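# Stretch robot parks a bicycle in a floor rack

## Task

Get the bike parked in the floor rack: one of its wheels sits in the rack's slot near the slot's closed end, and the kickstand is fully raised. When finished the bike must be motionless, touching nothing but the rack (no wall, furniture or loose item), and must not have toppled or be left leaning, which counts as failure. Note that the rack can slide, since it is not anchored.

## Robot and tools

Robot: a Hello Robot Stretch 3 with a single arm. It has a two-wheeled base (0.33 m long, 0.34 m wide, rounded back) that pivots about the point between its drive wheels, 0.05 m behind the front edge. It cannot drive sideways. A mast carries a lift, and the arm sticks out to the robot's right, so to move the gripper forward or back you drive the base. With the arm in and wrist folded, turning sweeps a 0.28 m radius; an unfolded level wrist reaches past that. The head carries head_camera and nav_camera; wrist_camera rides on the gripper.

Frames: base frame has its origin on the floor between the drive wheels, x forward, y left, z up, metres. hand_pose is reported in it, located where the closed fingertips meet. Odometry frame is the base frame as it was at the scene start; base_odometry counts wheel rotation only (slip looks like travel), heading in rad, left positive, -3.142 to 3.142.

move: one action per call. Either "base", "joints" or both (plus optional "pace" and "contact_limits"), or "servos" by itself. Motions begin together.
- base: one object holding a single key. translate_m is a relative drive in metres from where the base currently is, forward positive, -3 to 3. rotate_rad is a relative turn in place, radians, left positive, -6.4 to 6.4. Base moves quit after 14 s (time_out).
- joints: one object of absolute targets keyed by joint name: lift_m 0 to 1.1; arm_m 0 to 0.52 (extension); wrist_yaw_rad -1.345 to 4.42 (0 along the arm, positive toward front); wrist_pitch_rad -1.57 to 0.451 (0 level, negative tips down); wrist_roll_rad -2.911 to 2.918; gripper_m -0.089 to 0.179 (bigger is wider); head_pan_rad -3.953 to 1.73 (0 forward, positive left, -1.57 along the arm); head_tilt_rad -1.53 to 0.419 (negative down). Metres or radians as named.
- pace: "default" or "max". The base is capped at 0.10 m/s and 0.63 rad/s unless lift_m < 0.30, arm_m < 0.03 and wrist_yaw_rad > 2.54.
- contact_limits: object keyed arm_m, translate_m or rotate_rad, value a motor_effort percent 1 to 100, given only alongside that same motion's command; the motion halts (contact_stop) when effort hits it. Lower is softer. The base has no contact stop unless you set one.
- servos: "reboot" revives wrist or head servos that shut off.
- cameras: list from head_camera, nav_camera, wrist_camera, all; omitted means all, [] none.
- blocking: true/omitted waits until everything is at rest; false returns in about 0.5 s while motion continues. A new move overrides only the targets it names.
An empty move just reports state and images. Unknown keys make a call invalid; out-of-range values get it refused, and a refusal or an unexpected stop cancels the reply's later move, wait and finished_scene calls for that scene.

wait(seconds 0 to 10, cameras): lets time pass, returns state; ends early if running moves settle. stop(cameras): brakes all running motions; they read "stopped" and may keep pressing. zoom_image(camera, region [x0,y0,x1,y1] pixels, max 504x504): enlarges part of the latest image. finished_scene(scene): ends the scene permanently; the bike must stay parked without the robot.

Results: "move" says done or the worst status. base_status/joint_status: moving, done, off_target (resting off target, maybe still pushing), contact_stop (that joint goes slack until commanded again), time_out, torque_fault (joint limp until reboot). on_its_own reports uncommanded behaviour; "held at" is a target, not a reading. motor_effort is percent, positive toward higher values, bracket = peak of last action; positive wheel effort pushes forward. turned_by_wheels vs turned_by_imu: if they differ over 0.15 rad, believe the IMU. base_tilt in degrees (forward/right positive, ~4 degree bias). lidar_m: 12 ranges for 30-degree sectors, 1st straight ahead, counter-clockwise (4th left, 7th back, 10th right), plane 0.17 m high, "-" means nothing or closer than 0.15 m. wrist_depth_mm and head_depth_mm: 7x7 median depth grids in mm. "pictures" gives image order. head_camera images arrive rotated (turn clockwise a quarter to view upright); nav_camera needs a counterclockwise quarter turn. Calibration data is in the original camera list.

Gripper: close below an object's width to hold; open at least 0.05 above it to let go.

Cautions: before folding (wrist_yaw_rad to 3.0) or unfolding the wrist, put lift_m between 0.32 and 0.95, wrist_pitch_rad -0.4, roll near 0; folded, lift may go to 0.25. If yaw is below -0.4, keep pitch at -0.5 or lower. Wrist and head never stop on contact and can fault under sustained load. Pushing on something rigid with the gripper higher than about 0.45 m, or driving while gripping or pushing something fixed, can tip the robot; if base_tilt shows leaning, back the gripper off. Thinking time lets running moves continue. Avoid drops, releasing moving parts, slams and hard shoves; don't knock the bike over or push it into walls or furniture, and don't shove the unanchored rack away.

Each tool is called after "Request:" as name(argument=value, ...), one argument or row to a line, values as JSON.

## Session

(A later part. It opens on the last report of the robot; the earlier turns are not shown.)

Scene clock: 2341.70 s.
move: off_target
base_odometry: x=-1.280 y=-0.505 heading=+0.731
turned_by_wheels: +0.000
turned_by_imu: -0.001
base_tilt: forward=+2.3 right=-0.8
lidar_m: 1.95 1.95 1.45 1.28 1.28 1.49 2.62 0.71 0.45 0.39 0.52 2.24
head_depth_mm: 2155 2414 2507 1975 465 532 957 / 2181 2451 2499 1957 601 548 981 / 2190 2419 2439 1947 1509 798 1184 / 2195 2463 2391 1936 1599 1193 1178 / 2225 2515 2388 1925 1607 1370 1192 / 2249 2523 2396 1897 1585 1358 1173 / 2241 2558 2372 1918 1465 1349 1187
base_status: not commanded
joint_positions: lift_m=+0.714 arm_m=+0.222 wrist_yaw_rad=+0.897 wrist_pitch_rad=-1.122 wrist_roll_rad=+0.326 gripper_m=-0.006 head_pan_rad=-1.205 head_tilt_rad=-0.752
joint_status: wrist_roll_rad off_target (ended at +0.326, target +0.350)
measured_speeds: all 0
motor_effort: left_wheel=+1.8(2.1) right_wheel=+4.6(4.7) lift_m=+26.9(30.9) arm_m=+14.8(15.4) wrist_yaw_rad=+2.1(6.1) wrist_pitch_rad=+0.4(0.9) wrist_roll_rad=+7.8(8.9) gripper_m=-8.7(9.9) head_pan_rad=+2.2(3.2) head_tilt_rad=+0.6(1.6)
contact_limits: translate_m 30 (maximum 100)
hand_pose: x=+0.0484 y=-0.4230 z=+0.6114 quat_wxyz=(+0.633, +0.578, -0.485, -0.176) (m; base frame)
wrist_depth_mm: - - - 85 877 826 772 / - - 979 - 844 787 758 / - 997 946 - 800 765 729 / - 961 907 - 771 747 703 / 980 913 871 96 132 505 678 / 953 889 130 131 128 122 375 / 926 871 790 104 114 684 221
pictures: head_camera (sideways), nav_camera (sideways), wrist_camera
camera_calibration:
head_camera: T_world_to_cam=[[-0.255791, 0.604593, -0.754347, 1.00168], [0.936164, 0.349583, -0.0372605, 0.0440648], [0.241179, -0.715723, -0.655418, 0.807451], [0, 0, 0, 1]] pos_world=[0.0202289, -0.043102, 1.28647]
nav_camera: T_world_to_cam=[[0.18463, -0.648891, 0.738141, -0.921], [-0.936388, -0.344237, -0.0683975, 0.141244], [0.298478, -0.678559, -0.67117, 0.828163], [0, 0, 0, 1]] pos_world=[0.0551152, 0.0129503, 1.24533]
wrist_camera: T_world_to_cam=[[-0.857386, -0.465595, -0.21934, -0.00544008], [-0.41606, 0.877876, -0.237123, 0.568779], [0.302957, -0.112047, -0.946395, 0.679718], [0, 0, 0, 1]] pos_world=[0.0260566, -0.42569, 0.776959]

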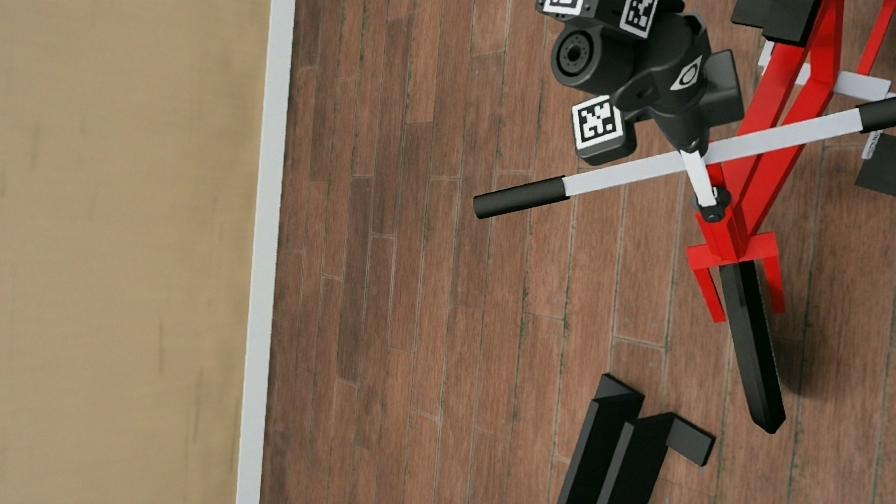

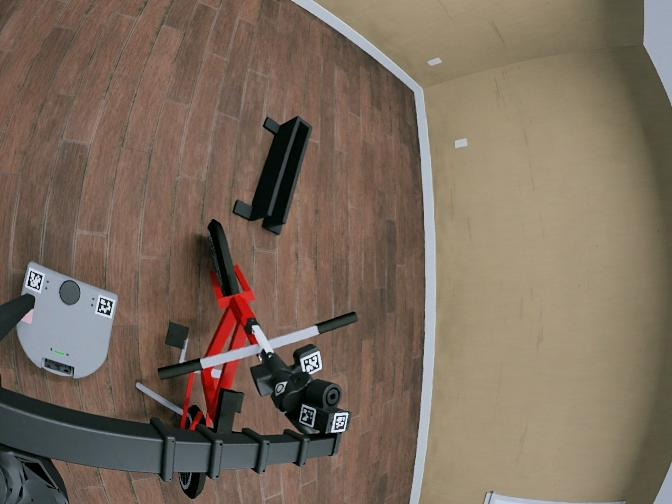

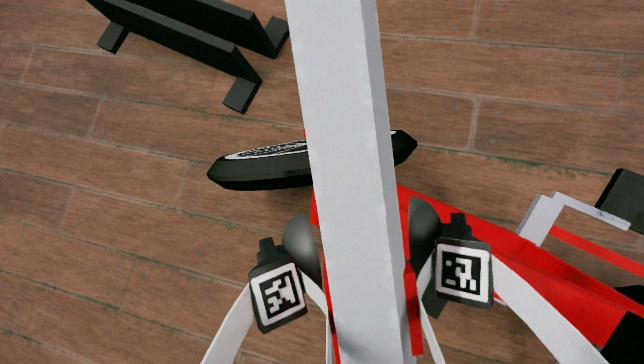

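Request:
move(
  joints={"wrist_roll_rad": 0.6, "gripper_m": -0.03},
  cameras=["nav_camera", "wrist_camera"],
)

Request:
move(
  joints={"wrist_roll_rad": 0.85},
  cameras=["head_camera", "wrist_camera", "nav_camera"],
)

Scene clock: 2349.13 s.
move: off_target
base_odometry: x=-1.280 y=-0.505 heading=+0.731
turned_by_wheels: +0.000
turned_by_imu: -0.001
base_tilt: forward=+2.3 right=-0.8
lidar_m: 1.95 1.95 1.45 1.27 1.28 1.48 2.62 0.71 0.45 0.39 0.53 2.25
head_depth_mm: 2132 2385 2478 1975 465 530 959 / 2146 2448 2483 1949 603 548 992 / 2193 2470 2440 1968 1553 709 1157 / 2201 2467 2422 1959 1617 1100 1193 / 2236 2506 2389 1929 1610 1376 1191 / 2233 2549 2413 1907 1600 1370 1189 / 2242 2536 2369 1891 1461 1350 1184
base_status: not commanded
joint_positions: lift_m=+0.714 arm_m=+0.222 wrist_yaw_rad=+0.899 wrist_pitch_rad=-1.118 wrist_roll_rad=+0.569 gripper_m=-0.028 head_pan_rad=-1.205 head_tilt_rad=-0.752
joint_status: wrist_roll_rad off_target (ended at +0.569, target +0.600); the others done
measured_speeds: all 0
motor_effort: left_wheel=+0.9(1.8) right_wheel=+5.5(6.1) lift_m=+21.9(22.2) arm_m=+12.8(13.5) wrist_yaw_rad=+1.8(3.1) wrist_pitch_rad=-0.1(0.8) wrist_roll_rad=+10.0(14.8) gripper_m=-34.0(96.7) head_pan_rad=+2.9(3.2) head_tilt_rad=+1.3(1.8)
contact_limits: translate_m 30 (maximum 100)
hand_pose: x=+0.0491 y=-0.4233 z=+0.6117 quat_wxyz=(+0.569, +0.552, -0.559, -0.242) (m; base frame)
wrist_depth_mm: - - - 87 853 772 722 / - - - 89 831 742 710 / - - 978 92 787 739 685 / - - 949 94 420 508 661 / - - 928 96 145 249 350 / - 965 129 131 128 122 250 / - 956 839 104 695 682 616
pictures: nav_camera (sideways), wrist_camera
camera_calibration:
nav_camera: T_world_to_cam=[[0.18463, -0.648891, 0.738141, -0.920999], [-0.936388, -0.344237, -0.0683975, 0.141244], [0.298478, -0.678558, -0.67117, 0.828163], [0, 0, 0, 1]] pos_world=[0.0551152, 0.0129503, 1.24533]
wrist_camera: T_world_to_cam=[[-0.917242, -0.250706, -0.309537, 0.144142], [-0.200933, 0.962189, -0.183896, 0.561991], [0.343937, -0.106481, -0.932936, 0.671823], [0, 0, 0, 1]] pos_world=[0.0140707, -0.433068, 0.774733]

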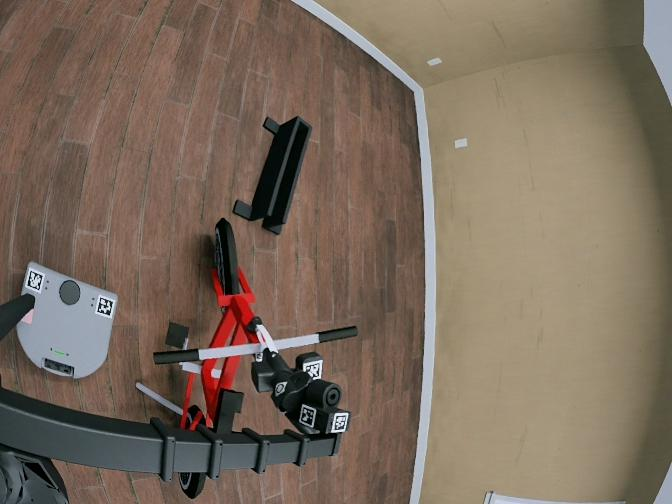

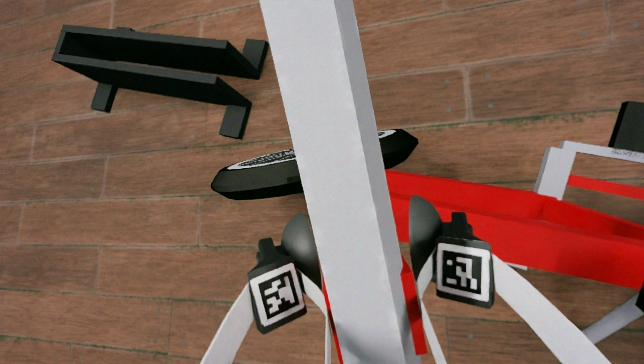

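Scene clock: 2350.00 s.
move: off_target
base_odometry: x=-1.280 y=-0.505 heading=+0.731
turned_by_wheels: +0.000
turned_by_imu: +0.000
base_tilt: forward=+2.3 right=-0.8
lidar_m: 1.95 1.95 1.45 1.28 1.27 1.49 2.61 0.70 0.45 0.40 0.54 2.24
head_depth_mm: 2157 2436 2500 1983 465 1077 959 / 2192 2434 2478 1955 742 539 1002 / 2209 2472 2470 1947 1571 707 1157 / 2188 2458 2452 1942 1620 995 1202 / 2228 2497 2417 1939 1598 1279 1197 / 2235 2505 2427 1923 1602 1304 1190 / 2276 2531 2378 1907 1460 1347 1184
base_status: not commanded
joint_positions: lift_m=+0.714 arm_m=+0.222 wrist_yaw_rad=+0.903 wrist_pitch_rad=-1.123 wrist_roll_rad=+0.810 gripper_m=-0.026 head_pan_rad=-1.205 head_tilt_rad=-0.752
joint_status: wrist_roll_rad off_target (ended at +0.810, target +0.850)
measured_speeds: all 0
motor_effort: left_wheel=-1.2(1.2) right_wheel=+11.2(11.5) lift_m=+14.4(22.4) arm_m=+12.1(12.9) wrist_yaw_rad=-2.6(3.2) wrist_pitch_rad=+0.6(1.1) wrist_roll_rad=+13.2(18.5) gripper_m=-11.7(34.8) head_pan_rad=+2.3(3.3) head_tilt_rad=+0.6(1.5)
contact_limits: translate_m 30 (maximum 100)
hand_pose: x=+0.0484 y=-0.4223 z=+0.6113 quat_wxyz=(+0.499, +0.521, -0.621, -0.308) (m; base frame)
wrist_depth_mm: - - 88 86 811 737 670 / - - - 88 811 726 488 / - - - 92 771 714 636 / - - - 94 260 248 239 / - - 983 96 141 248 632 / - - 129 131 128 121 636 / - - 905 105 106 671 616
pictures: head_camera (sideways), nav_camera (sideways), wrist_camera
camera_calibration:
head_camera: T_world_to_cam=[[-0.255791, 0.604593, -0.754347, 1.00168], [0.936164, 0.349582, -0.0372605, 0.0440648], [0.241179, -0.715723, -0.655418, 0.807451], [0, 0, 0, 1]] pos_world=[0.0202289, -0.043102, 1.28647]
nav_camera: T_world_to_cam=[[0.184629, -0.648891, 0.738141, -0.921], [-0.936388, -0.344236, -0.0683975, 0.141244], [0.298478, -0.678559, -0.67117, 0.828163], [0, 0, 0, 1]] pos_world=[0.0551152, 0.0129503, 1.24533]
wrist_camera: T_world_to_cam=[[-0.925487, -0.0243173, -0.377999, 0.281465], [0.0172175, 0.994205, -0.106114, 0.516182], [0.378389, -0.104715, -0.919705, 0.662786], [0, 0, 0, 1]] pos_world=[0.000814667, -0.436942, 0.770735]

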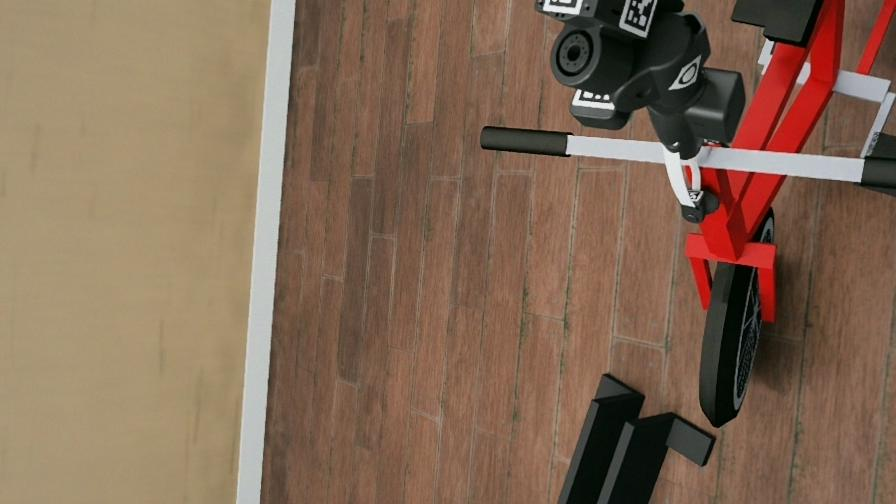

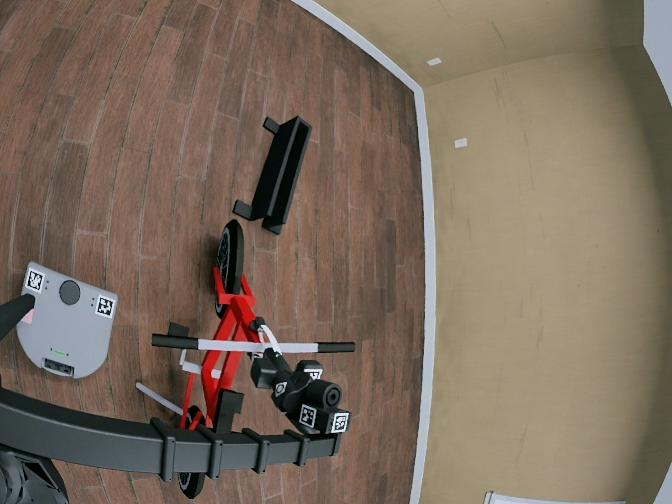

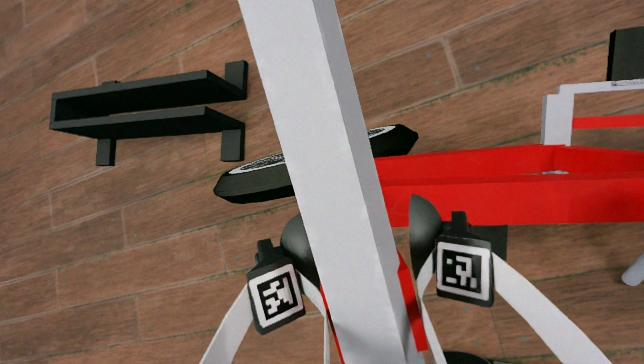

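Request:
move(
  joints={"arm_m": 0.251, "lift_m": 0.7215, "wrist_yaw_rad": 0.963, "wrist_pitch_rad": -1.142, "wrist_roll_rad": 0.90},
  cameras=["head_camera", "wrist_camera"],
)

Scene clock: 2381.60 s.
move: contact_stop
base_odometry: x=-1.280 y=-0.505 heading=+0.731
turned_by_wheels: +0.000
turned_by_imu: -0.001
base_tilt: forward=+2.3 right=-0.8
lidar_m: 1.94 1.95 1.45 1.28 1.28 1.48 2.62 0.71 0.45 0.39 0.54 2.25
head_depth_mm: 2167 2444 2493 1994 484 1331 986 / 2191 2415 2467 1976 708 601 1011 / 2173 2446 2472 1953 1622 785 1008 / 2209 2428 2463 1942 1607 988 1198 / 2211 2478 2418 1934 1606 1239 1194 / 2261 2511 2401 1899 1596 1314 1192 / 2251 2509 2390 1909 1464 1347 1188
base_status: not commanded
joint_positions: lift_m=+0.724 arm_m=+0.251 wrist_yaw_rad=+0.983 wrist_pitch_rad=-1.183 wrist_roll_rad=+0.876 gripper_m=-0.026 head_pan_rad=-1.205 head_tilt_rad=-0.752
joint_status: lift_m contact_stop (moved +0.010 of +0.007); wrist_roll_rad off_target (ended at +0.876, target +0.900); the others done
measured_speeds: all 0
on_its_own: lift_m is slack since a contact_stop; wrist_yaw_rad is at rest, and its effort (-18.0) is outside its rest range (-9 to +9)
motor_effort: left_wheel=+0.4(1.2) right_wheel=+2.7(11.1) lift_m=+25.3(39.7) arm_m=+22.2(28.2) wrist_yaw_rad=-18.0(19.8) wrist_pitch_rad=+7.3(8.9) wrist_roll_rad=+7.8(16.9) gripper_m=-13.2(13.3) head_pan_rad=+2.4(3.3) head_tilt_rad=+0.8(1.4)
contact_limits: translate_m 30 (maximum 100)
hand_pose: x=+0.0404 y=-0.4374 z=+0.6163 quat_wxyz=(+0.497, +0.535, -0.598, -0.329) (m; base frame)
wrist_depth_mm: - - 86 87 777 717 668 / - - - 88 774 715 639 / - - 983 92 744 504 641 / - - 990 95 254 252 248 / - - 952 98 146 687 659 / - - 130 132 126 121 650 / - - 935 107 660 690 642
pictures: head_camera (sideways), wrist_camera
camera_calibration:
head_camera: T_world_to_cam=[[-0.255791, 0.604593, -0.754347, 1.00168], [0.936164, 0.349582, -0.0372605, 0.0440648], [0.241179, -0.715723, -0.655418, 0.807451], [0, 0, 0, 1]] pos_world=[0.0202289, -0.043102, 1.28647]
wrist_camera: T_world_to_cam=[[-0.936997, -0.0216678, -0.348664, 0.259124], [-0.00462771, 0.998757, -0.0496316, 0.49997], [0.349306, -0.0448912, -0.935933, 0.706236], [0, 0, 0, 1]] pos_world=[-0.00158007, -0.46203, 0.776151]

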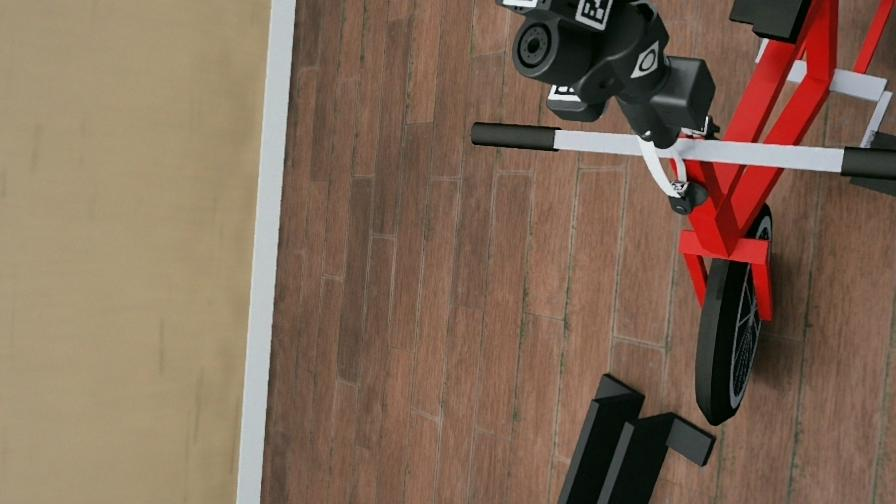

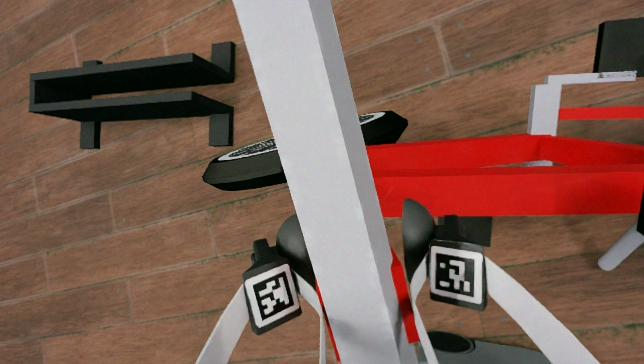

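Request:
move(
  joints={"arm_m": 0.28, "lift_m": 0.724, "wrist_yaw_rad": 1.02, "wrist_pitch_rad": -1.16, "wrist_roll_rad": 0.96},
  cameras=[],
)

Request:
move(
  joints={"arm_m": 0.31, "lift_m": 0.728, "wrist_yaw_rad": 1.10, "wrist_pitch_rad": -1.18, "wrist_roll_rad": 1.05},
  cameras=["head_camera", "wrist_camera"],
)

Scene clock: 2387.07 s.
move: contact_stop
base_odometry: x=-1.280 y=-0.505 heading=+0.731
turned_by_wheels: +0.000
turned_by_imu: -0.005
base_tilt: forward=+2.3 right=-0.9
lidar_m: 1.95 1.95 1.45 1.28 1.28 1.48 2.60 0.72 0.46 0.39 0.55 2.25
head_depth_mm: 2152 2406 2496 1966 514 1357 1060 / 2185 2443 2460 1962 627 820 1021 / 2187 2462 2442 1948 1615 814 1141 / 2220 2456 2430 1924 1607 1020 1195 / 2227 2497 2414 1935 1604 1252 1196 / 2228 2536 2408 1918 1587 1309 1194 / 2279 2521 2392 1897 1456 1352 1191
base_status: not commanded
joint_positions: lift_m=+0.730 arm_m=+0.280 wrist_yaw_rad=+1.038 wrist_pitch_rad=-1.193 wrist_roll_rad=+0.936 gripper_m=-0.026 head_pan_rad=-1.205 head_tilt_rad=-0.752
joint_status: lift_m contact_stop (moved +0.006 of +0.000); wrist_roll_rad off_target (ended at +0.936, target +0.960); the others done
measured_speeds: all 0
on_its_own: lift_m is slack since a contact_stop (your +0.724 is given up); wrist_yaw_rad is at rest, and its effort (-15.0) is outside its rest range (-9 to +9)
motor_effort: left_wheel=+0.7(1.1) right_wheel=+2.6(3.0) lift_m=+25.6(26.2) arm_m=+20.0(28.9) wrist_yaw_rad=-15.0(20.6) wrist_pitch_rad=+5.7(6.8) wrist_roll_rad=+7.7(12.2) gripper_m=-12.6(13.3) head_pan_rad=+3.2(3.2) head_tilt_rad=+1.4(1.5)
contact_limits: translate_m 30 (maximum 100)
hand_pose: x=+0.0405 y=-0.4617 z=+0.6217 quat_wxyz=(+0.489, +0.542, -0.595, -0.335) (m; base frame)
wrist_depth_mm: - - 88 88 781 714 657 / - - - 88 771 715 639 / - - - 93 760 709 646 / - - 984 95 254 251 247 / - - 976 98 146 702 662 / - - 130 133 126 123 664 / - - 946 106 731 715 657
pictures: none
No camera images: "cameras" was empty.

not run: a stop that you did not command came earlier in this reply.

Request:
move(
  joints={"arm_m": 0.31, "lift_m": 0.738, "wrist_yaw_rad": 1.10, "wrist_pitch_rad": -1.18, "wrist_roll_rad": 1.05},
  cameras=["head_camera", "wrist_camera"],
)

Scene clock: 2390.67 s.
move: off_target
base_odometry: x=-1.280 y=-0.505 heading=+0.731
turned_by_wheels: +0.000
turned_by_imu: -0.001
base_tilt: forward=+2.3 right=-0.9
lidar_m: 1.94 1.95 1.45 1.28 1.28 1.48 2.59 0.73 0.55 0.39 0.57 2.25
head_depth_mm: 2148 2432 2501 1970 553 1392 1147 / 2179 2417 2469 1963 639 841 1012 / 2196 2449 2474 1964 1611 837 1162 / 2207 2473 2430 1935 1601 1008 1209 / 2213 2505 2431 1926 1607 1103 1198 / 2239 2507 2390 1919 1598 1287 1193 / 2248 2517 2386 1912 1450 1353 1180
base_status: not commanded
joint_positions: lift_m=+0.738 arm_m=+0.310 wrist_yaw_rad=+1.113 wrist_pitch_rad=-1.212 wrist_roll_rad=+1.028 gripper_m=-0.026 head_pan_rad=-1.205 head_tilt_rad=-0.752
joint_status: wrist_roll_rad off_target (ended at +1.028, target +1.050); the others done
measured_speeds: all 0
on_its_own: wrist_yaw_rad is at rest, and its effort (-10.4) is outside its rest range (-9 to +9)
motor_effort: left_wheel=+0.7(2.2) right_wheel=+0.9(5.5) lift_m=+15.0(40.3) arm_m=+24.2(24.8) wrist_yaw_rad=-10.4(16.1) wrist_pitch_rad=+5.7(11.3) wrist_roll_rad=+7.0(11.0) gripper_m=-12.4(13.3) head_pan_rad=+2.9(3.2) head_tilt_rad=+0.0(1.4)
contact_limits: translate_m 30 (maximum 100)
hand_pose: x=+0.0388 y=-0.4849 z=+0.6283 quat_wxyz=(+0.477, +0.548, -0.592, -0.350) (m; base frame)
wrist_depth_mm: - - 91 102 770 706 659 / - - - 100 787 711 648 / - - 998 96 773 706 643 / - - - 98 258 254 251 / - - 997 101 147 703 664 / - - 131 133 127 123 669 / - - 987 109 738 108 676
pictures: head_camera (sideways), wrist_camera
camera_calibration:
head_camera: T_world_to_cam=[[-0.255792, 0.604592, -0.754347, 1.00168], [0.936164, 0.349584, -0.0372605, 0.0440648], [0.24118, -0.715723, -0.655418, 0.807451], [0, 0, 0, 1]] pos_world=[0.020229, -0.043102, 1.28647]
wrist_camera: T_world_to_cam=[[-0.936061, 0.0110875, -0.351662, 0.278531], [0.00711135, 0.999895, 0.0125963, 0.508939], [0.351765, 0.00929015, -0.936042, 0.742061], [0, 0, 0, 1]] pos_world=[-0.0039279, -0.518868, 0.786138]

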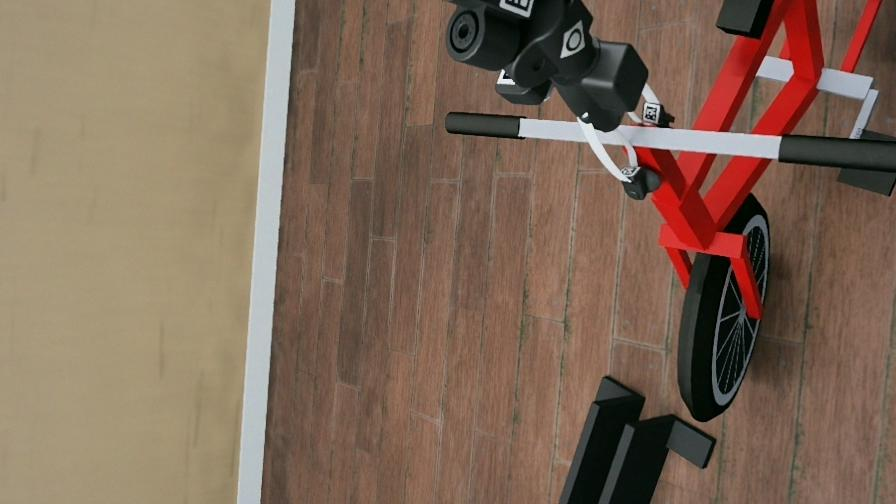

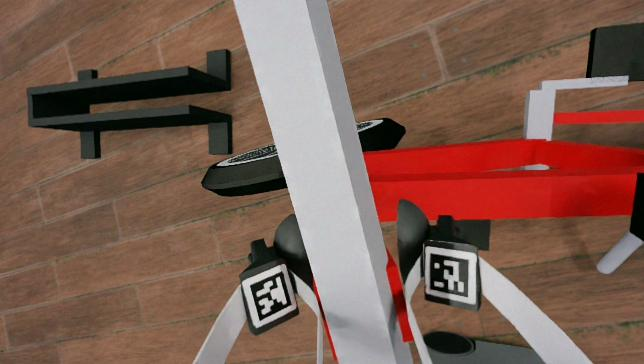

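Request:
move(
  joints={"arm_m": 0.343, "lift_m": 0.744, "wrist_yaw_rad": 1.19, "wrist_pitch_rad": -1.195, "wrist_roll_rad": 1.12},
  cameras=[],
)

Request:
move(
  joints={"arm_m": 0.375, "lift_m": 0.750, "wrist_yaw_rad": 1.28, "wrist_pitch_rad": -1.205, "wrist_roll_rad": 1.21},
  cameras=["head_camera", "wrist_camera"],
)

Scene clock: 2397.07 s.
move: contact_stop
base_odometry: x=-1.280 y=-0.505 heading=+0.731
turned_by_wheels: +0.000
turned_by_imu: -0.001
base_tilt: forward=+2.3 right=-0.8
lidar_m: 1.95 1.95 1.45 1.28 1.28 1.49 2.60 0.74 0.55 0.58 0.58 2.25
head_depth_mm: 2170 2412 2483 555 601 1389 1146 / 2167 2414 2446 1959 735 1308 1034 / 2186 2464 2455 1947 1629 964 1159 / 2197 2471 2462 1927 1606 1028 1199 / 2206 2497 2432 1929 1602 1164 1194 / 2232 2504 2407 1912 1581 1291 1197 / 2242 2529 2422 1907 1463 1342 1183
base_status: not commanded
joint_positions: lift_m=+0.745 arm_m=+0.343 wrist_yaw_rad=+1.201 wrist_pitch_rad=-1.208 wrist_roll_rad=+1.101 gripper_m=-0.026 head_pan_rad=-1.205 head_tilt_rad=-0.752
joint_status: lift_m contact_stop (moved +0.007 of +0.006); the others done
measured_speeds: translate_m=+0.000 rotate_rad=+0.000 lift_m=+0.001 arm_m=+0.000 wrist_yaw_rad=+0.000 wrist_pitch_rad=+0.000 wrist_roll_rad=+0.000 head_pan_rad=+0.000 head_tilt_rad=+0.000
on_its_own: lift_m is slack since a contact_stop; wrist_yaw_rad is at rest, and its effort (-10.0) is outside its rest range (-9 to +9)
motor_effort: left_wheel=+0.7(2.2) right_wheel=+1.3(5.5) lift_m=+24.7(34.6) arm_m=+22.4(24.8) wrist_yaw_rad=-10.0(11.8) wrist_pitch_rad=+2.6(9.4) wrist_roll_rad=+6.3(10.6) gripper_m=-11.6(13.3) head_pan_rad=+2.7(3.1) head_tilt_rad=+0.4(1.7)
contact_limits: translate_m 30 (maximum 100)
hand_pose: x=+0.0421 y=-0.5128 z=+0.6359 quat_wxyz=(+0.471, +0.561, -0.585, -0.348) (m; base frame)
wrist_depth_mm: - - - 828 785 709 656 / - - - 107 780 717 478 / - - - 100 771 708 645 / - - - 103 278 270 264 / - - 999 105 147 261 585 / - - 129 132 127 124 677 / - - - 113 782 701 682
pictures: none
No camera images: "cameras" was empty.

not run: a stop that you did not command came earlier in this reply.

Request:
move(
  joints={"arm_m": 0.375, "lift_m": 0.742, "wrist_yaw_rad": 1.28, "wrist_pitch_rad": -1.205, "wrist_roll_rad": 1.20},
  cameras=["head_camera", "wrist_camera"],
)

Scene clock: 2405.97 s.
move: contact_stop
base_odometry: x=-1.280 y=-0.505 heading=+0.731
turned_by_wheels: +0.000
turned_by_imu: -0.004
base_tilt: forward=+2.3 right=-0.8
lidar_m: 1.95 1.95 1.45 1.28 1.28 1.48 2.59 0.75 0.55 0.58 0.59 2.25
head_depth_mm: 2190 2404 2482 574 1520 1110 1145 / 2171 2438 2449 1900 750 859 1029 / 2192 2431 2446 1957 1629 982 1179 / 2174 2437 2421 1936 1601 1051 1192 / 2229 2501 2404 1933 1608 1099 1196 / 2257 2505 2430 1945 1595 1283 1191 / 2241 2530 2407 1905 1448 1336 1186
base_status: not commanded
joint_positions: lift_m=+0.748 arm_m=+0.375 wrist_yaw_rad=+1.292 wrist_pitch_rad=-1.207 wrist_roll_rad=+1.182 gripper_m=-0.026 head_pan_rad=-1.205 head_tilt_rad=-0.752
joint_status: lift_m contact_stop (moved +0.003 of -0.003); the others done
measured_speeds: translate_m=+0.000 rotate_rad=+0.000 lift_m=+0.001 arm_m=+0.000 wrist_yaw_rad=+0.000 wrist_pitch_rad=+0.000 wrist_roll_rad=+0.000 head_pan_rad=+0.000 head_tilt_rad=+0.000
on_its_own: lift_m is slack since a contact_stop (your +0.742 is given up); wrist_yaw_rad is at rest, and its effort (-9.5) is outside its rest range (-9 to +9)
motor_effort: left_wheel=+2.0(2.3) right_wheel=+1.5(3.5) lift_m=+25.3(25.4) arm_m=+21.3(24.6) wrist_yaw_rad=-9.5(15.0) wrist_pitch_rad=+0.3(1.9) wrist_roll_rad=+5.7(9.9) gripper_m=-12.6(13.5) head_pan_rad=+2.1(3.2) head_tilt_rad=+0.9(1.4)
contact_limits: translate_m 30 (maximum 100)
hand_pose: x=+0.0442 y=-0.5390 z=+0.6388 quat_wxyz=(+0.463, +0.573, -0.579, -0.349) (m; base frame)
wrist_depth_mm: - - - 818 759 711 654 / - - - 107 787 711 481 / - - - 102 776 714 638 / - - - 104 417 457 382 / - - - 106 146 260 663 / - - 130 132 126 711 687 / - - - 113 780 712 686
pictures: head_camera (sideways), wrist_camera
camera_calibration:
head_camera: T_world_to_cam=[[-0.255802, 0.604588, -0.754346, 1.00168], [0.936158, 0.3496, -0.0372605, 0.0440649], [0.241192, -0.715719, -0.655418, 0.807451], [0, 0, 0, 1]] pos_world=[0.0202297, -0.0431017, 1.28647]
wrist_camera: T_world_to_cam=[[-0.927568, -0.0030268, -0.373643, 0.293936], [-0.0279429, 0.997729, 0.0612858, 0.532169], [0.372609, 0.0672874, -0.925546, 0.774132], [0, 0, 0, 1]] pos_world=[-0.000932236, -0.58216, 0.793708]

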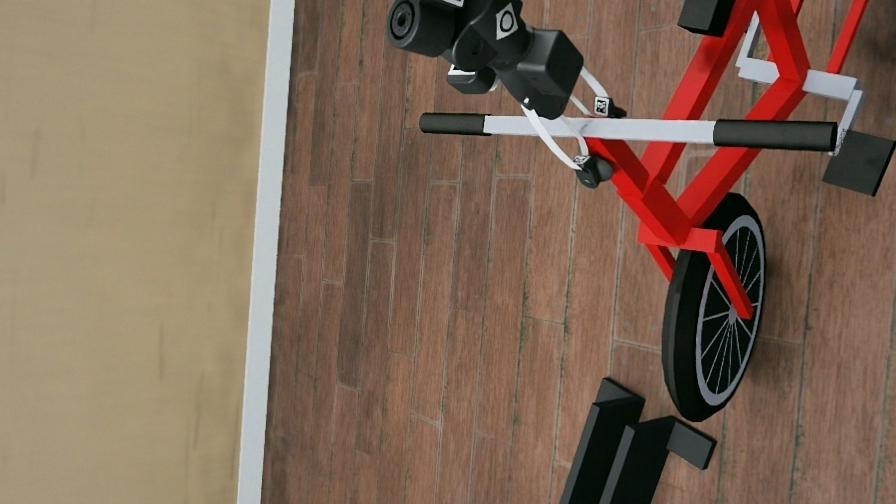

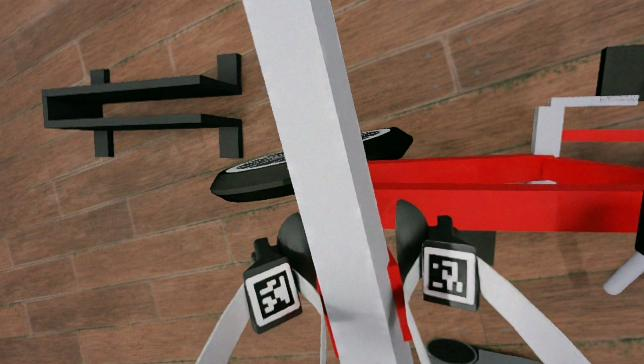

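Request:
move(
  joints={"arm_m": 0.405, "lift_m": 0.751, "wrist_yaw_rad": 1.36, "wrist_pitch_rad": -1.213, "wrist_roll_rad": 1.30},
  cameras=["head_camera", "wrist_camera", "nav_camera"],
)

Scene clock: 2411.93 s.
move: contact_stop
base_odometry: x=-1.280 y=-0.505 heading=+0.731
turned_by_wheels: +0.000
turned_by_imu: -0.001
base_tilt: forward=+2.3 right=-0.8
lidar_m: 1.95 1.95 1.45 1.28 1.28 1.48 2.58 0.76 0.55 0.59 0.59 2.26
head_depth_mm: 2168 2438 2492 609 1591 980 1167 / 2184 2445 2504 1907 782 870 1052 / 2185 2451 2443 1961 1565 1077 1187 / 2178 2460 2445 1928 1616 1050 1196 / 2224 2493 2415 1927 1597 1096 1191 / 2212 2509 2419 1927 1613 1284 1193 / 2266 2501 2408 1899 1451 1340 1184
base_status: not commanded
joint_positions: lift_m=+0.751 arm_m=+0.405 wrist_yaw_rad=+1.368 wrist_pitch_rad=-1.217 wrist_roll_rad=+1.283 gripper_m=-0.026 head_pan_rad=-1.205 head_tilt_rad=-0.752
joint_status: lift_m contact_stop (moved +0.003 of +0.003); the others done
measured_speeds: translate_m=+0.000 rotate_rad=+0.000 lift_m=+0.001 arm_m=+0.000 wrist_yaw_rad=+0.000 wrist_pitch_rad=+0.000 wrist_roll_rad=+0.000 head_pan_rad=+0.000 head_tilt_rad=+0.000
on_its_own: lift_m is slack since a contact_stop
motor_effort: left_wheel=+1.9(2.2) right_wheel=+0.9(1.8) lift_m=+25.1(29.8) arm_m=+21.1(23.7) wrist_yaw_rad=-6.8(10.4) wrist_pitch_rad=+1.1(2.5) wrist_roll_rad=+5.3(9.5) gripper_m=-11.9(13.5) head_pan_rad=+2.3(3.1) head_tilt_rad=+0.7(1.3)
contact_limits: translate_m 30 (maximum 100)
hand_pose: x=+0.0431 y=-0.5634 z=+0.6414 quat_wxyz=(+0.449, +0.576, -0.578, -0.364) (m; base frame)
wrist_depth_mm: - - - 805 770 695 654 / - - 983 103 772 708 478 / - - 997 102 777 717 653 / - - - 105 417 460 363 / - - - 107 147 260 671 / - - 129 131 126 123 691 / - - - 114 810 726 700
pictures: head_camera (sideways), nav_camera (sideways), wrist_camera
camera_calibration:
head_camera: T_world_to_cam=[[-0.255802, 0.604588, -0.754347, 1.00168], [0.936158, 0.3496, -0.0372605, 0.0440649], [0.241193, -0.715719, -0.655418, 0.807451], [0, 0, 0, 1]] pos_world=[0.0202297, -0.0431017, 1.28647]
nav_camera: T_world_to_cam=[[0.184642, -0.648887, 0.738141, -0.921], [-0.936382, -0.344254, -0.0683975, 0.141244], [0.298491, -0.678553, -0.67117, 0.828163], [0, 0, 0, 1]] pos_world=[0.055115, 0.0129512, 1.24533]
wrist_camera: T_world_to_cam=[[-0.927648, 0.0273502, -0.372453, 0.310192], [-0.00991806, 0.995159, 0.0977794, 0.530712], [0.373324, 0.0943989, -0.922886, 0.792146], [0, 0, 0, 1]] pos_world=[-0.00271378, -0.611404, 0.794699]

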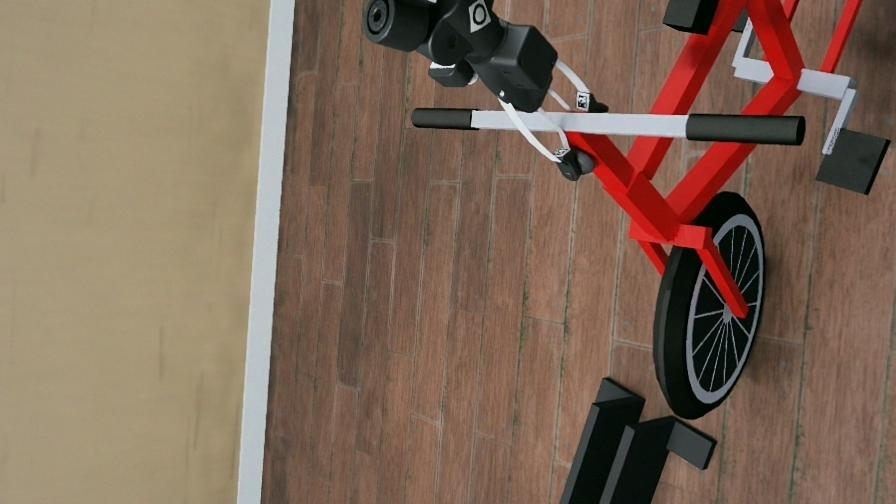

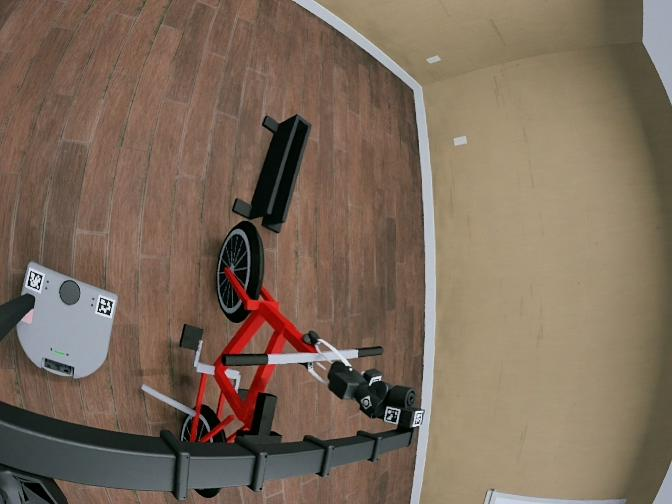

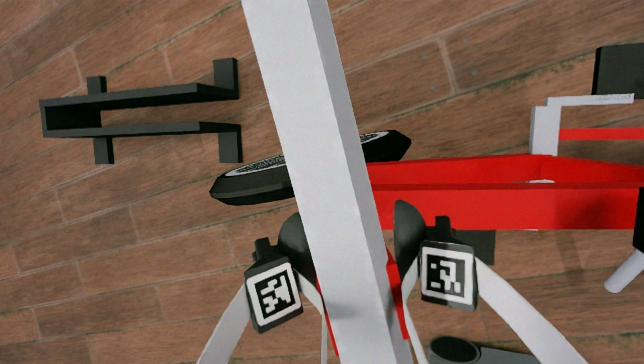

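Request:
move(
  joints={"head_pan_rad": -1.6, "head_tilt_rad": -0.75},
  cameras=["head_camera", "nav_camera"],
)

Scene clock: 2434.43 s.
move: done
base_odometry: x=-1.280 y=-0.505 heading=+0.731
turned_by_wheels: +0.000
turned_by_imu: -0.001
base_tilt: forward=+2.3 right=-0.8
lidar_m: 1.95 1.95 1.46 1.28 1.28 1.48 2.57 0.76 0.55 0.59 0.59 2.25
head_depth_mm: 2596 2901 2501 1980 1642 357 296 / 2455 2808 2452 1916 401 349 322 / 2404 2705 2188 543 1570 1071 1205 / 2340 2600 636 643 1605 1075 1138 / 2268 2534 2432 863 793 1291 1195 / 2186 2437 2421 1926 1593 995 1194 / 2124 2369 2347 1898 1590 1046 1166
base_status: not commanded
joint_positions: lift_m=+0.752 arm_m=+0.405 wrist_yaw_rad=+1.368 wrist_pitch_rad=-1.217 wrist_roll_rad=+1.283 gripper_m=-0.026 head_pan_rad=-1.594 head_tilt_rad=-0.752
joint_status: all done
measured_speeds: all 0
on_its_own: lift_m is slack since a contact_stop
motor_effort: left_wheel=+1.7(2.1) right_wheel=+1.0(1.6) lift_m=+26.0(26.5) arm_m=+21.5(21.5) wrist_yaw_rad=-7.7(7.9) wrist_pitch_rad=+0.7(1.2) wrist_roll_rad=+5.3(5.6) gripper_m=-12.7(13.2) head_pan_rad=-2.3(3.7) head_tilt_rad=+0.6(3.7)
contact_limits: translate_m 30 (maximum 100)
hand_pose: x=+0.0431 y=-0.5634 z=+0.6416 quat_wxyz=(+0.449, +0.576, -0.578, -0.364) (m; base frame)
wrist_depth_mm: - - - 807 767 699 642 / - - 987 101 761 712 478 / - - - 103 781 722 653 / - - - 105 421 458 350 / - - - 107 147 262 675 / - - 129 131 126 123 690 / - - - 116 802 719 704
pictures: head_camera (sideways), nav_camera (sideways)
camera_calibration:
head_camera: T_world_to_cam=[[-0.00742889, 0.656434, -0.754347, 1.00017], [0.998809, -0.0315147, -0.0372605, 0.0436827], [-0.0482321, -0.753725, -0.655418, 0.809216], [0, 0, 0, 1]] pos_world=[0.00282964, -0.0452406, 1.28647]
nav_camera: T_world_to_cam=[[-0.0752157, -0.67044, 0.738141, -0.919415], [-0.996989, 0.0365464, -0.0683975, 0.141614], [0.0188801, -0.741063, -0.67117, 0.829868], [0, 0, 0, 1]] pos_world=[0.0563653, -0.00660321, 1.24533]

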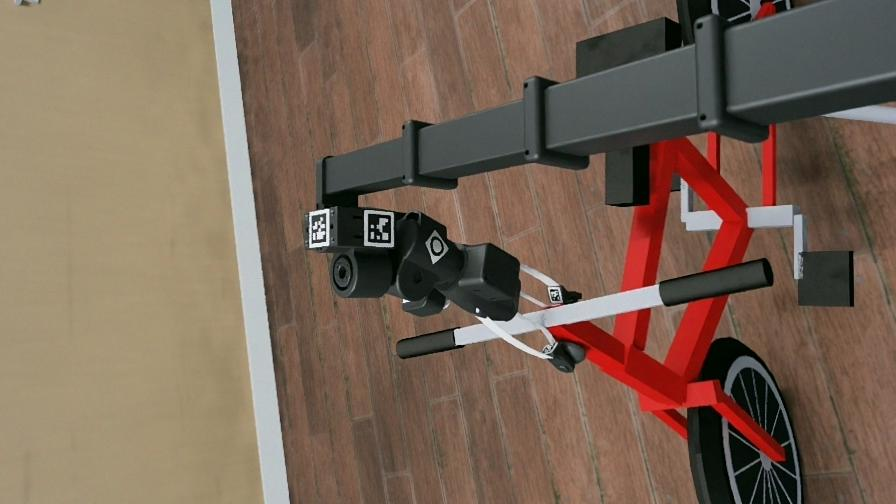

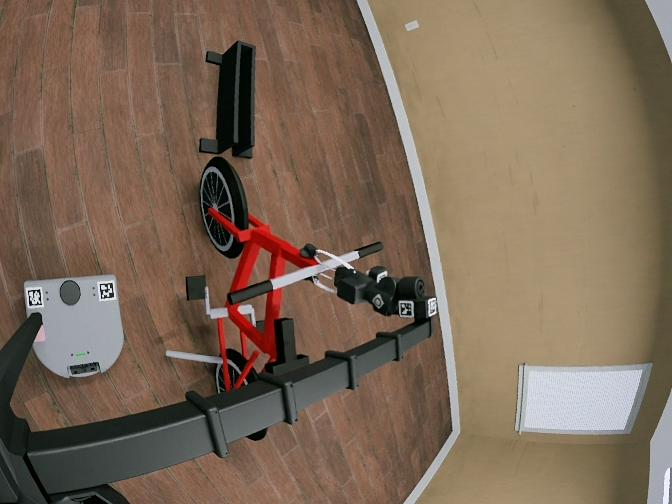

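Request:
move(
  base={"translate_m": -0.1},
  joints={"arm_m": 0.425},
  contact_limits={"translate_m": 40},
  cameras=["head_camera", "wrist_camera"],
)

Scene clock: 2452.87 s.
move: done
base_odometry: x=-1.354 y=-0.572 heading=+0.731
turned_by_wheels: +0.000
turned_by_imu: -0.002
base_tilt: forward=+2.3 right=-0.8
lidar_m: 2.04 2.04 1.41 1.25 1.25 1.45 2.54 0.75 0.55 0.60 0.60 2.37
head_depth_mm: 2572 2936 2511 1971 1635 364 296 / 2473 2829 2462 1910 399 348 322 / 2425 2743 2300 1786 931 1092 1202 / 2318 2627 612 669 1613 1295 1155 / 2289 2543 2442 919 820 1095 1170 / 2202 2485 2401 1927 1590 1038 1194 / 2152 2366 2370 1906 1586 1060 1166
base_status: done
joint_positions: lift_m=+0.752 arm_m=+0.425 wrist_yaw_rad=+1.361 wrist_pitch_rad=-1.212 wrist_roll_rad=+1.302 gripper_m=-0.026 head_pan_rad=-1.594 head_tilt_rad=-0.752
joint_status: all done
measured_speeds: all 0
on_its_own: lift_m is slack since a contact_stop
motor_effort: left_wheel=-1.4(3.9) right_wheel=+0.5(10.9) lift_m=+26.3(26.5) arm_m=+16.8(22.6) wrist_yaw_rad=-1.8(7.7) wrist_pitch_rad=+0.3(1.6) wrist_roll_rad=-0.7(5.5) gripper_m=-12.3(13.2) head_pan_rad=-2.3(2.7) head_tilt_rad=+0.5(1.4)
contact_limits: translate_m 40 (maximum 100)
hand_pose: x=+0.0443 y=-0.5841 z=+0.6427 quat_wxyz=(+0.441, +0.572, -0.585, -0.369) (m; base frame)
wrist_depth_mm: - - 977 99 755 703 644 / - - 983 103 776 704 488 / - - 993 102 777 726 644 / - - - 107 409 461 366 / - - - 108 147 260 670 / - - 128 131 125 731 701 / - - - 115 815 752 700
pictures: head_camera (sideways), wrist_camera
camera_calibration:
head_camera: T_world_to_cam=[[-0.00733624, 0.656435, -0.754347, 1.00017], [0.998804, -0.0316556, -0.0372605, 0.0436827], [-0.0483384, -0.753718, -0.655418, 0.809217], [0, 0, 0, 1]] pos_world=[0.00282326, -0.0452402, 1.28647]
wrist_camera: T_world_to_cam=[[-0.924387, 0.0515547, -0.377957, 0.329806], [0.0133456, 0.994589, 0.103026, 0.546454], [0.381223, 0.0901916, -0.920073, 0.790277], [0, 0, 0, 1]] pos_world=[-0.00369642, -0.631777, 0.795466]

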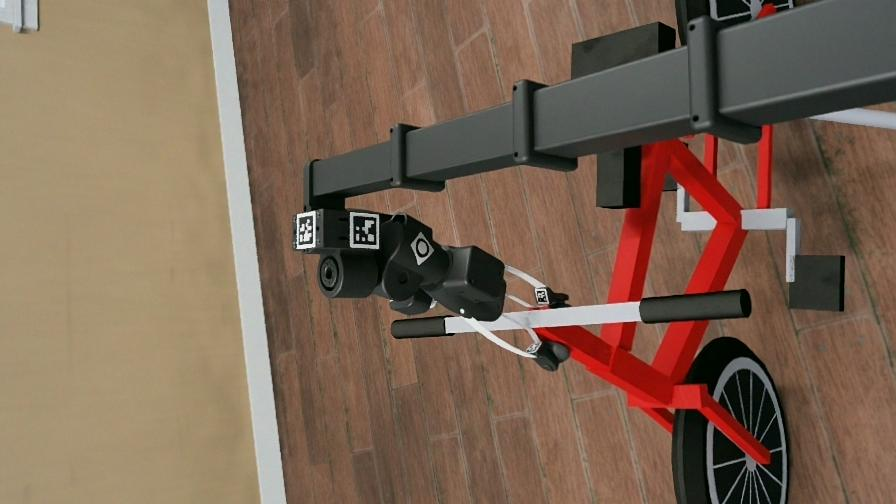

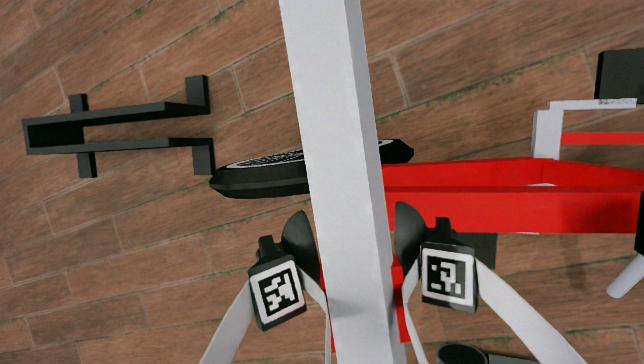

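Request:
move(
  joints={"wrist_roll_rad": 1.05, "gripper_m": -0.06},
  cameras=["head_camera"],
)

Request:
move(
  base={"translate_m": -0.1},
  contact_limits={"translate_m": 40},
  cameras=["head_camera", "wrist_camera"],
)

Scene clock: 2462.13 s.
move: done
base_odometry: x=-1.354 y=-0.572 heading=+0.731
turned_by_wheels: +0.000
turned_by_imu: -0.001
base_tilt: forward=+2.4 right=-0.7
lidar_m: 2.04 2.04 1.41 1.25 1.25 1.45 2.53 0.76 0.55 0.61 0.61 2.37
head_depth_mm: 2599 2947 2505 1985 1642 365 296 / 2487 2834 2464 1892 400 348 322 / 2414 2734 2280 1793 1539 1091 1206 / 2318 2674 613 671 1608 1053 1155 / 2293 2554 2412 812 834 1291 1181 / 2221 2479 2398 1868 1590 1008 1193 / 2151 2402 2400 1918 1581 1044 1165
base_status: not commanded
joint_positions: lift_m=+0.753 arm_m=+0.425 wrist_yaw_rad=+1.363 wrist_pitch_rad=-1.212 wrist_roll_rad=+1.049 gripper_m=-0.058 head_pan_rad=-1.594 head_tilt_rad=-0.752
joint_status: all done
measured_speeds: all 0
on_its_own: lift_m is slack since a contact_stop
motor_effort: left_wheel=-1.0(1.5) right_wheel=+0.3(1.0) lift_m=+26.3(26.5) arm_m=+4.2(7.3) wrist_yaw_rad=-2.0(7.5) wrist_pitch_rad=+0.3(0.6) wrist_roll_rad=+0.3(13.4) gripper_m=-41.7(98.6) head_pan_rad=-2.6(2.6) head_tilt_rad=+0.7(1.2)
contact_limits: translate_m 40 (maximum 100)
hand_pose: x=+0.0443 y=-0.5840 z=+0.6428 quat_wxyz=(+0.512, +0.614, -0.524, -0.294) (m; base frame)
wrist_depth_mm: - - 999 99 785 722 674 / - - 987 102 784 738 674 / - - 984 103 784 728 668 / - - - 107 456 733 659 / - - - 108 147 265 468 / - - 129 131 126 122 261 / - - 958 116 795 733 610
pictures: head_camera (sideways)
camera_calibration:
head_camera: T_world_to_cam=[[-0.00733624, 0.656435, -0.754347, 1.00017], [0.998804, -0.0316556, -0.0372605, 0.0436827], [-0.0483384, -0.753718, -0.655418, 0.809217], [0, 0, 0, 1]] pos_world=[0.00282326, -0.0452402, 1.28647]

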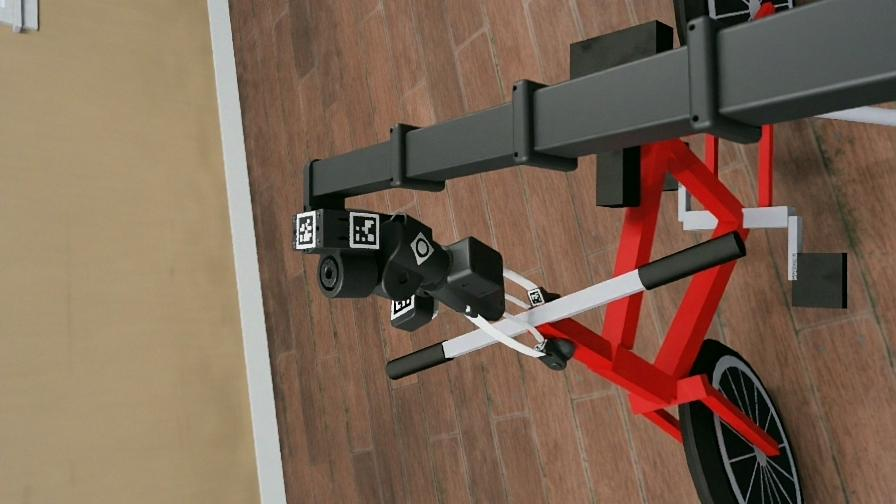

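Scene clock: 2464.23 s.
move: done
base_odometry: x=-1.429 y=-0.638 heading=+0.731
turned_by_wheels: +0.000
turned_by_imu: -0.001
base_tilt: forward=+2.3 right=-0.8
lidar_m: 2.14 2.14 1.42 1.23 1.22 1.42 2.48 0.74 0.55 0.63 0.63 2.48
head_depth_mm: 2586 2971 2510 1972 1639 358 296 / 2537 2866 2481 1907 399 348 322 / 2472 2767 2281 1789 1527 1094 1197 / 2397 2674 613 670 1618 1090 1159 / 2307 2564 2408 812 834 1286 1176 / 2269 2530 2396 1911 1580 1068 1195 / 2173 2412 2396 1903 1588 1077 1176
base_status: done
joint_positions: lift_m=+0.753 arm_m=+0.425 wrist_yaw_rad=+1.361 wrist_pitch_rad=-1.221 wrist_roll_rad=+1.052 gripper_m=-0.055 head_pan_rad=-1.594 head_tilt_rad=-0.752
joint_status: not commanded
measured_speeds: all 0
on_its_own: lift_m is slack since a contact_stop
motor_effort: left_wheel=-2.0(4.1) right_wheel=+1.4(11.2) lift_m=+26.2(26.5) arm_m=-2.1(4.4) wrist_yaw_rad=-0.8(3.9) wrist_pitch_rad=+1.5(1.9) wrist_roll_rad=-0.8(1.1) gripper_m=-14.7(43.1) head_pan_rad=-2.3(2.9) head_tilt_rad=+0.5(1.4)
contact_limits: translate_m 40 (maximum 100)
hand_pose: x=+0.0422 y=-0.5837 z=+0.6423 quat_wxyz=(+0.512, +0.612, -0.523, -0.298) (m; base frame)
wrist_depth_mm: - - 985 94 791 720 665 / - - 976 98 789 725 669 / - - 994 101 772 740 678 / - - - 105 449 730 659 / - - 984 108 146 264 454 / - - 130 131 125 123 263 / - - 954 117 781 743 620
pictures: head_camera (sideways), wrist_camera
camera_calibration:
head_camera: T_world_to_cam=[[-0.00733436, 0.656436, -0.754346, 1.00017], [0.998804, -0.0316585, -0.0372605, 0.0436827], [-0.0483406, -0.753718, -0.655418, 0.809217], [0, 0, 0, 1]] pos_world=[0.00282313, -0.0452402, 1.28647]
wrist_camera: T_world_to_cam=[[-0.917092, -0.195377, -0.347521, 0.163766], [-0.216917, 0.9759, 0.0237822, 0.59583], [0.3345, 0.0971937, -0.93737, 0.807845], [0, 0, 0, 1]] pos_world=[0.00921024, -0.627992, 0.799992]

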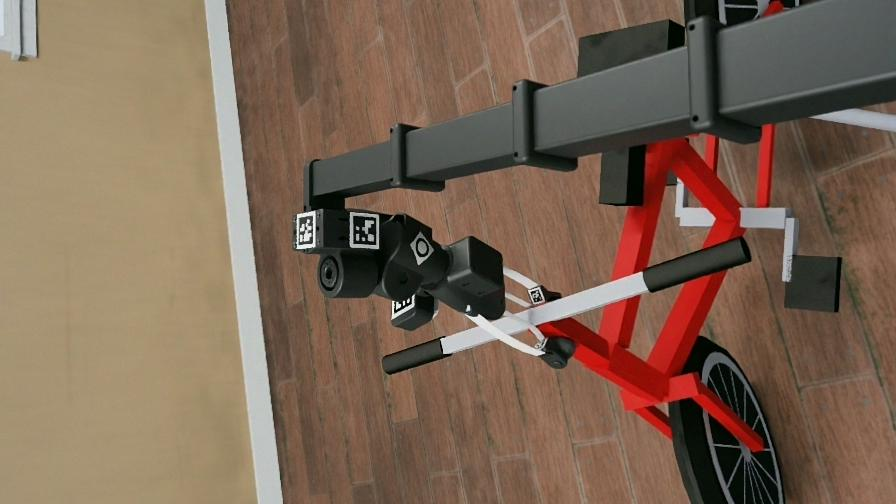

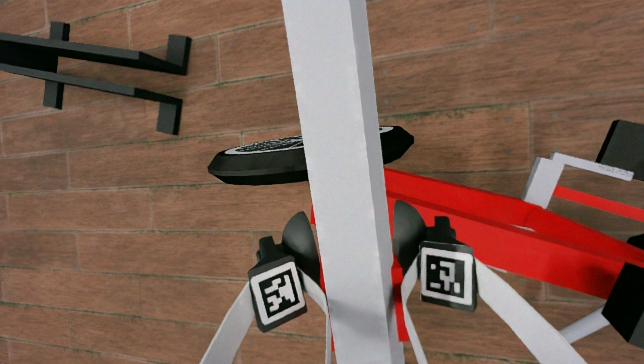

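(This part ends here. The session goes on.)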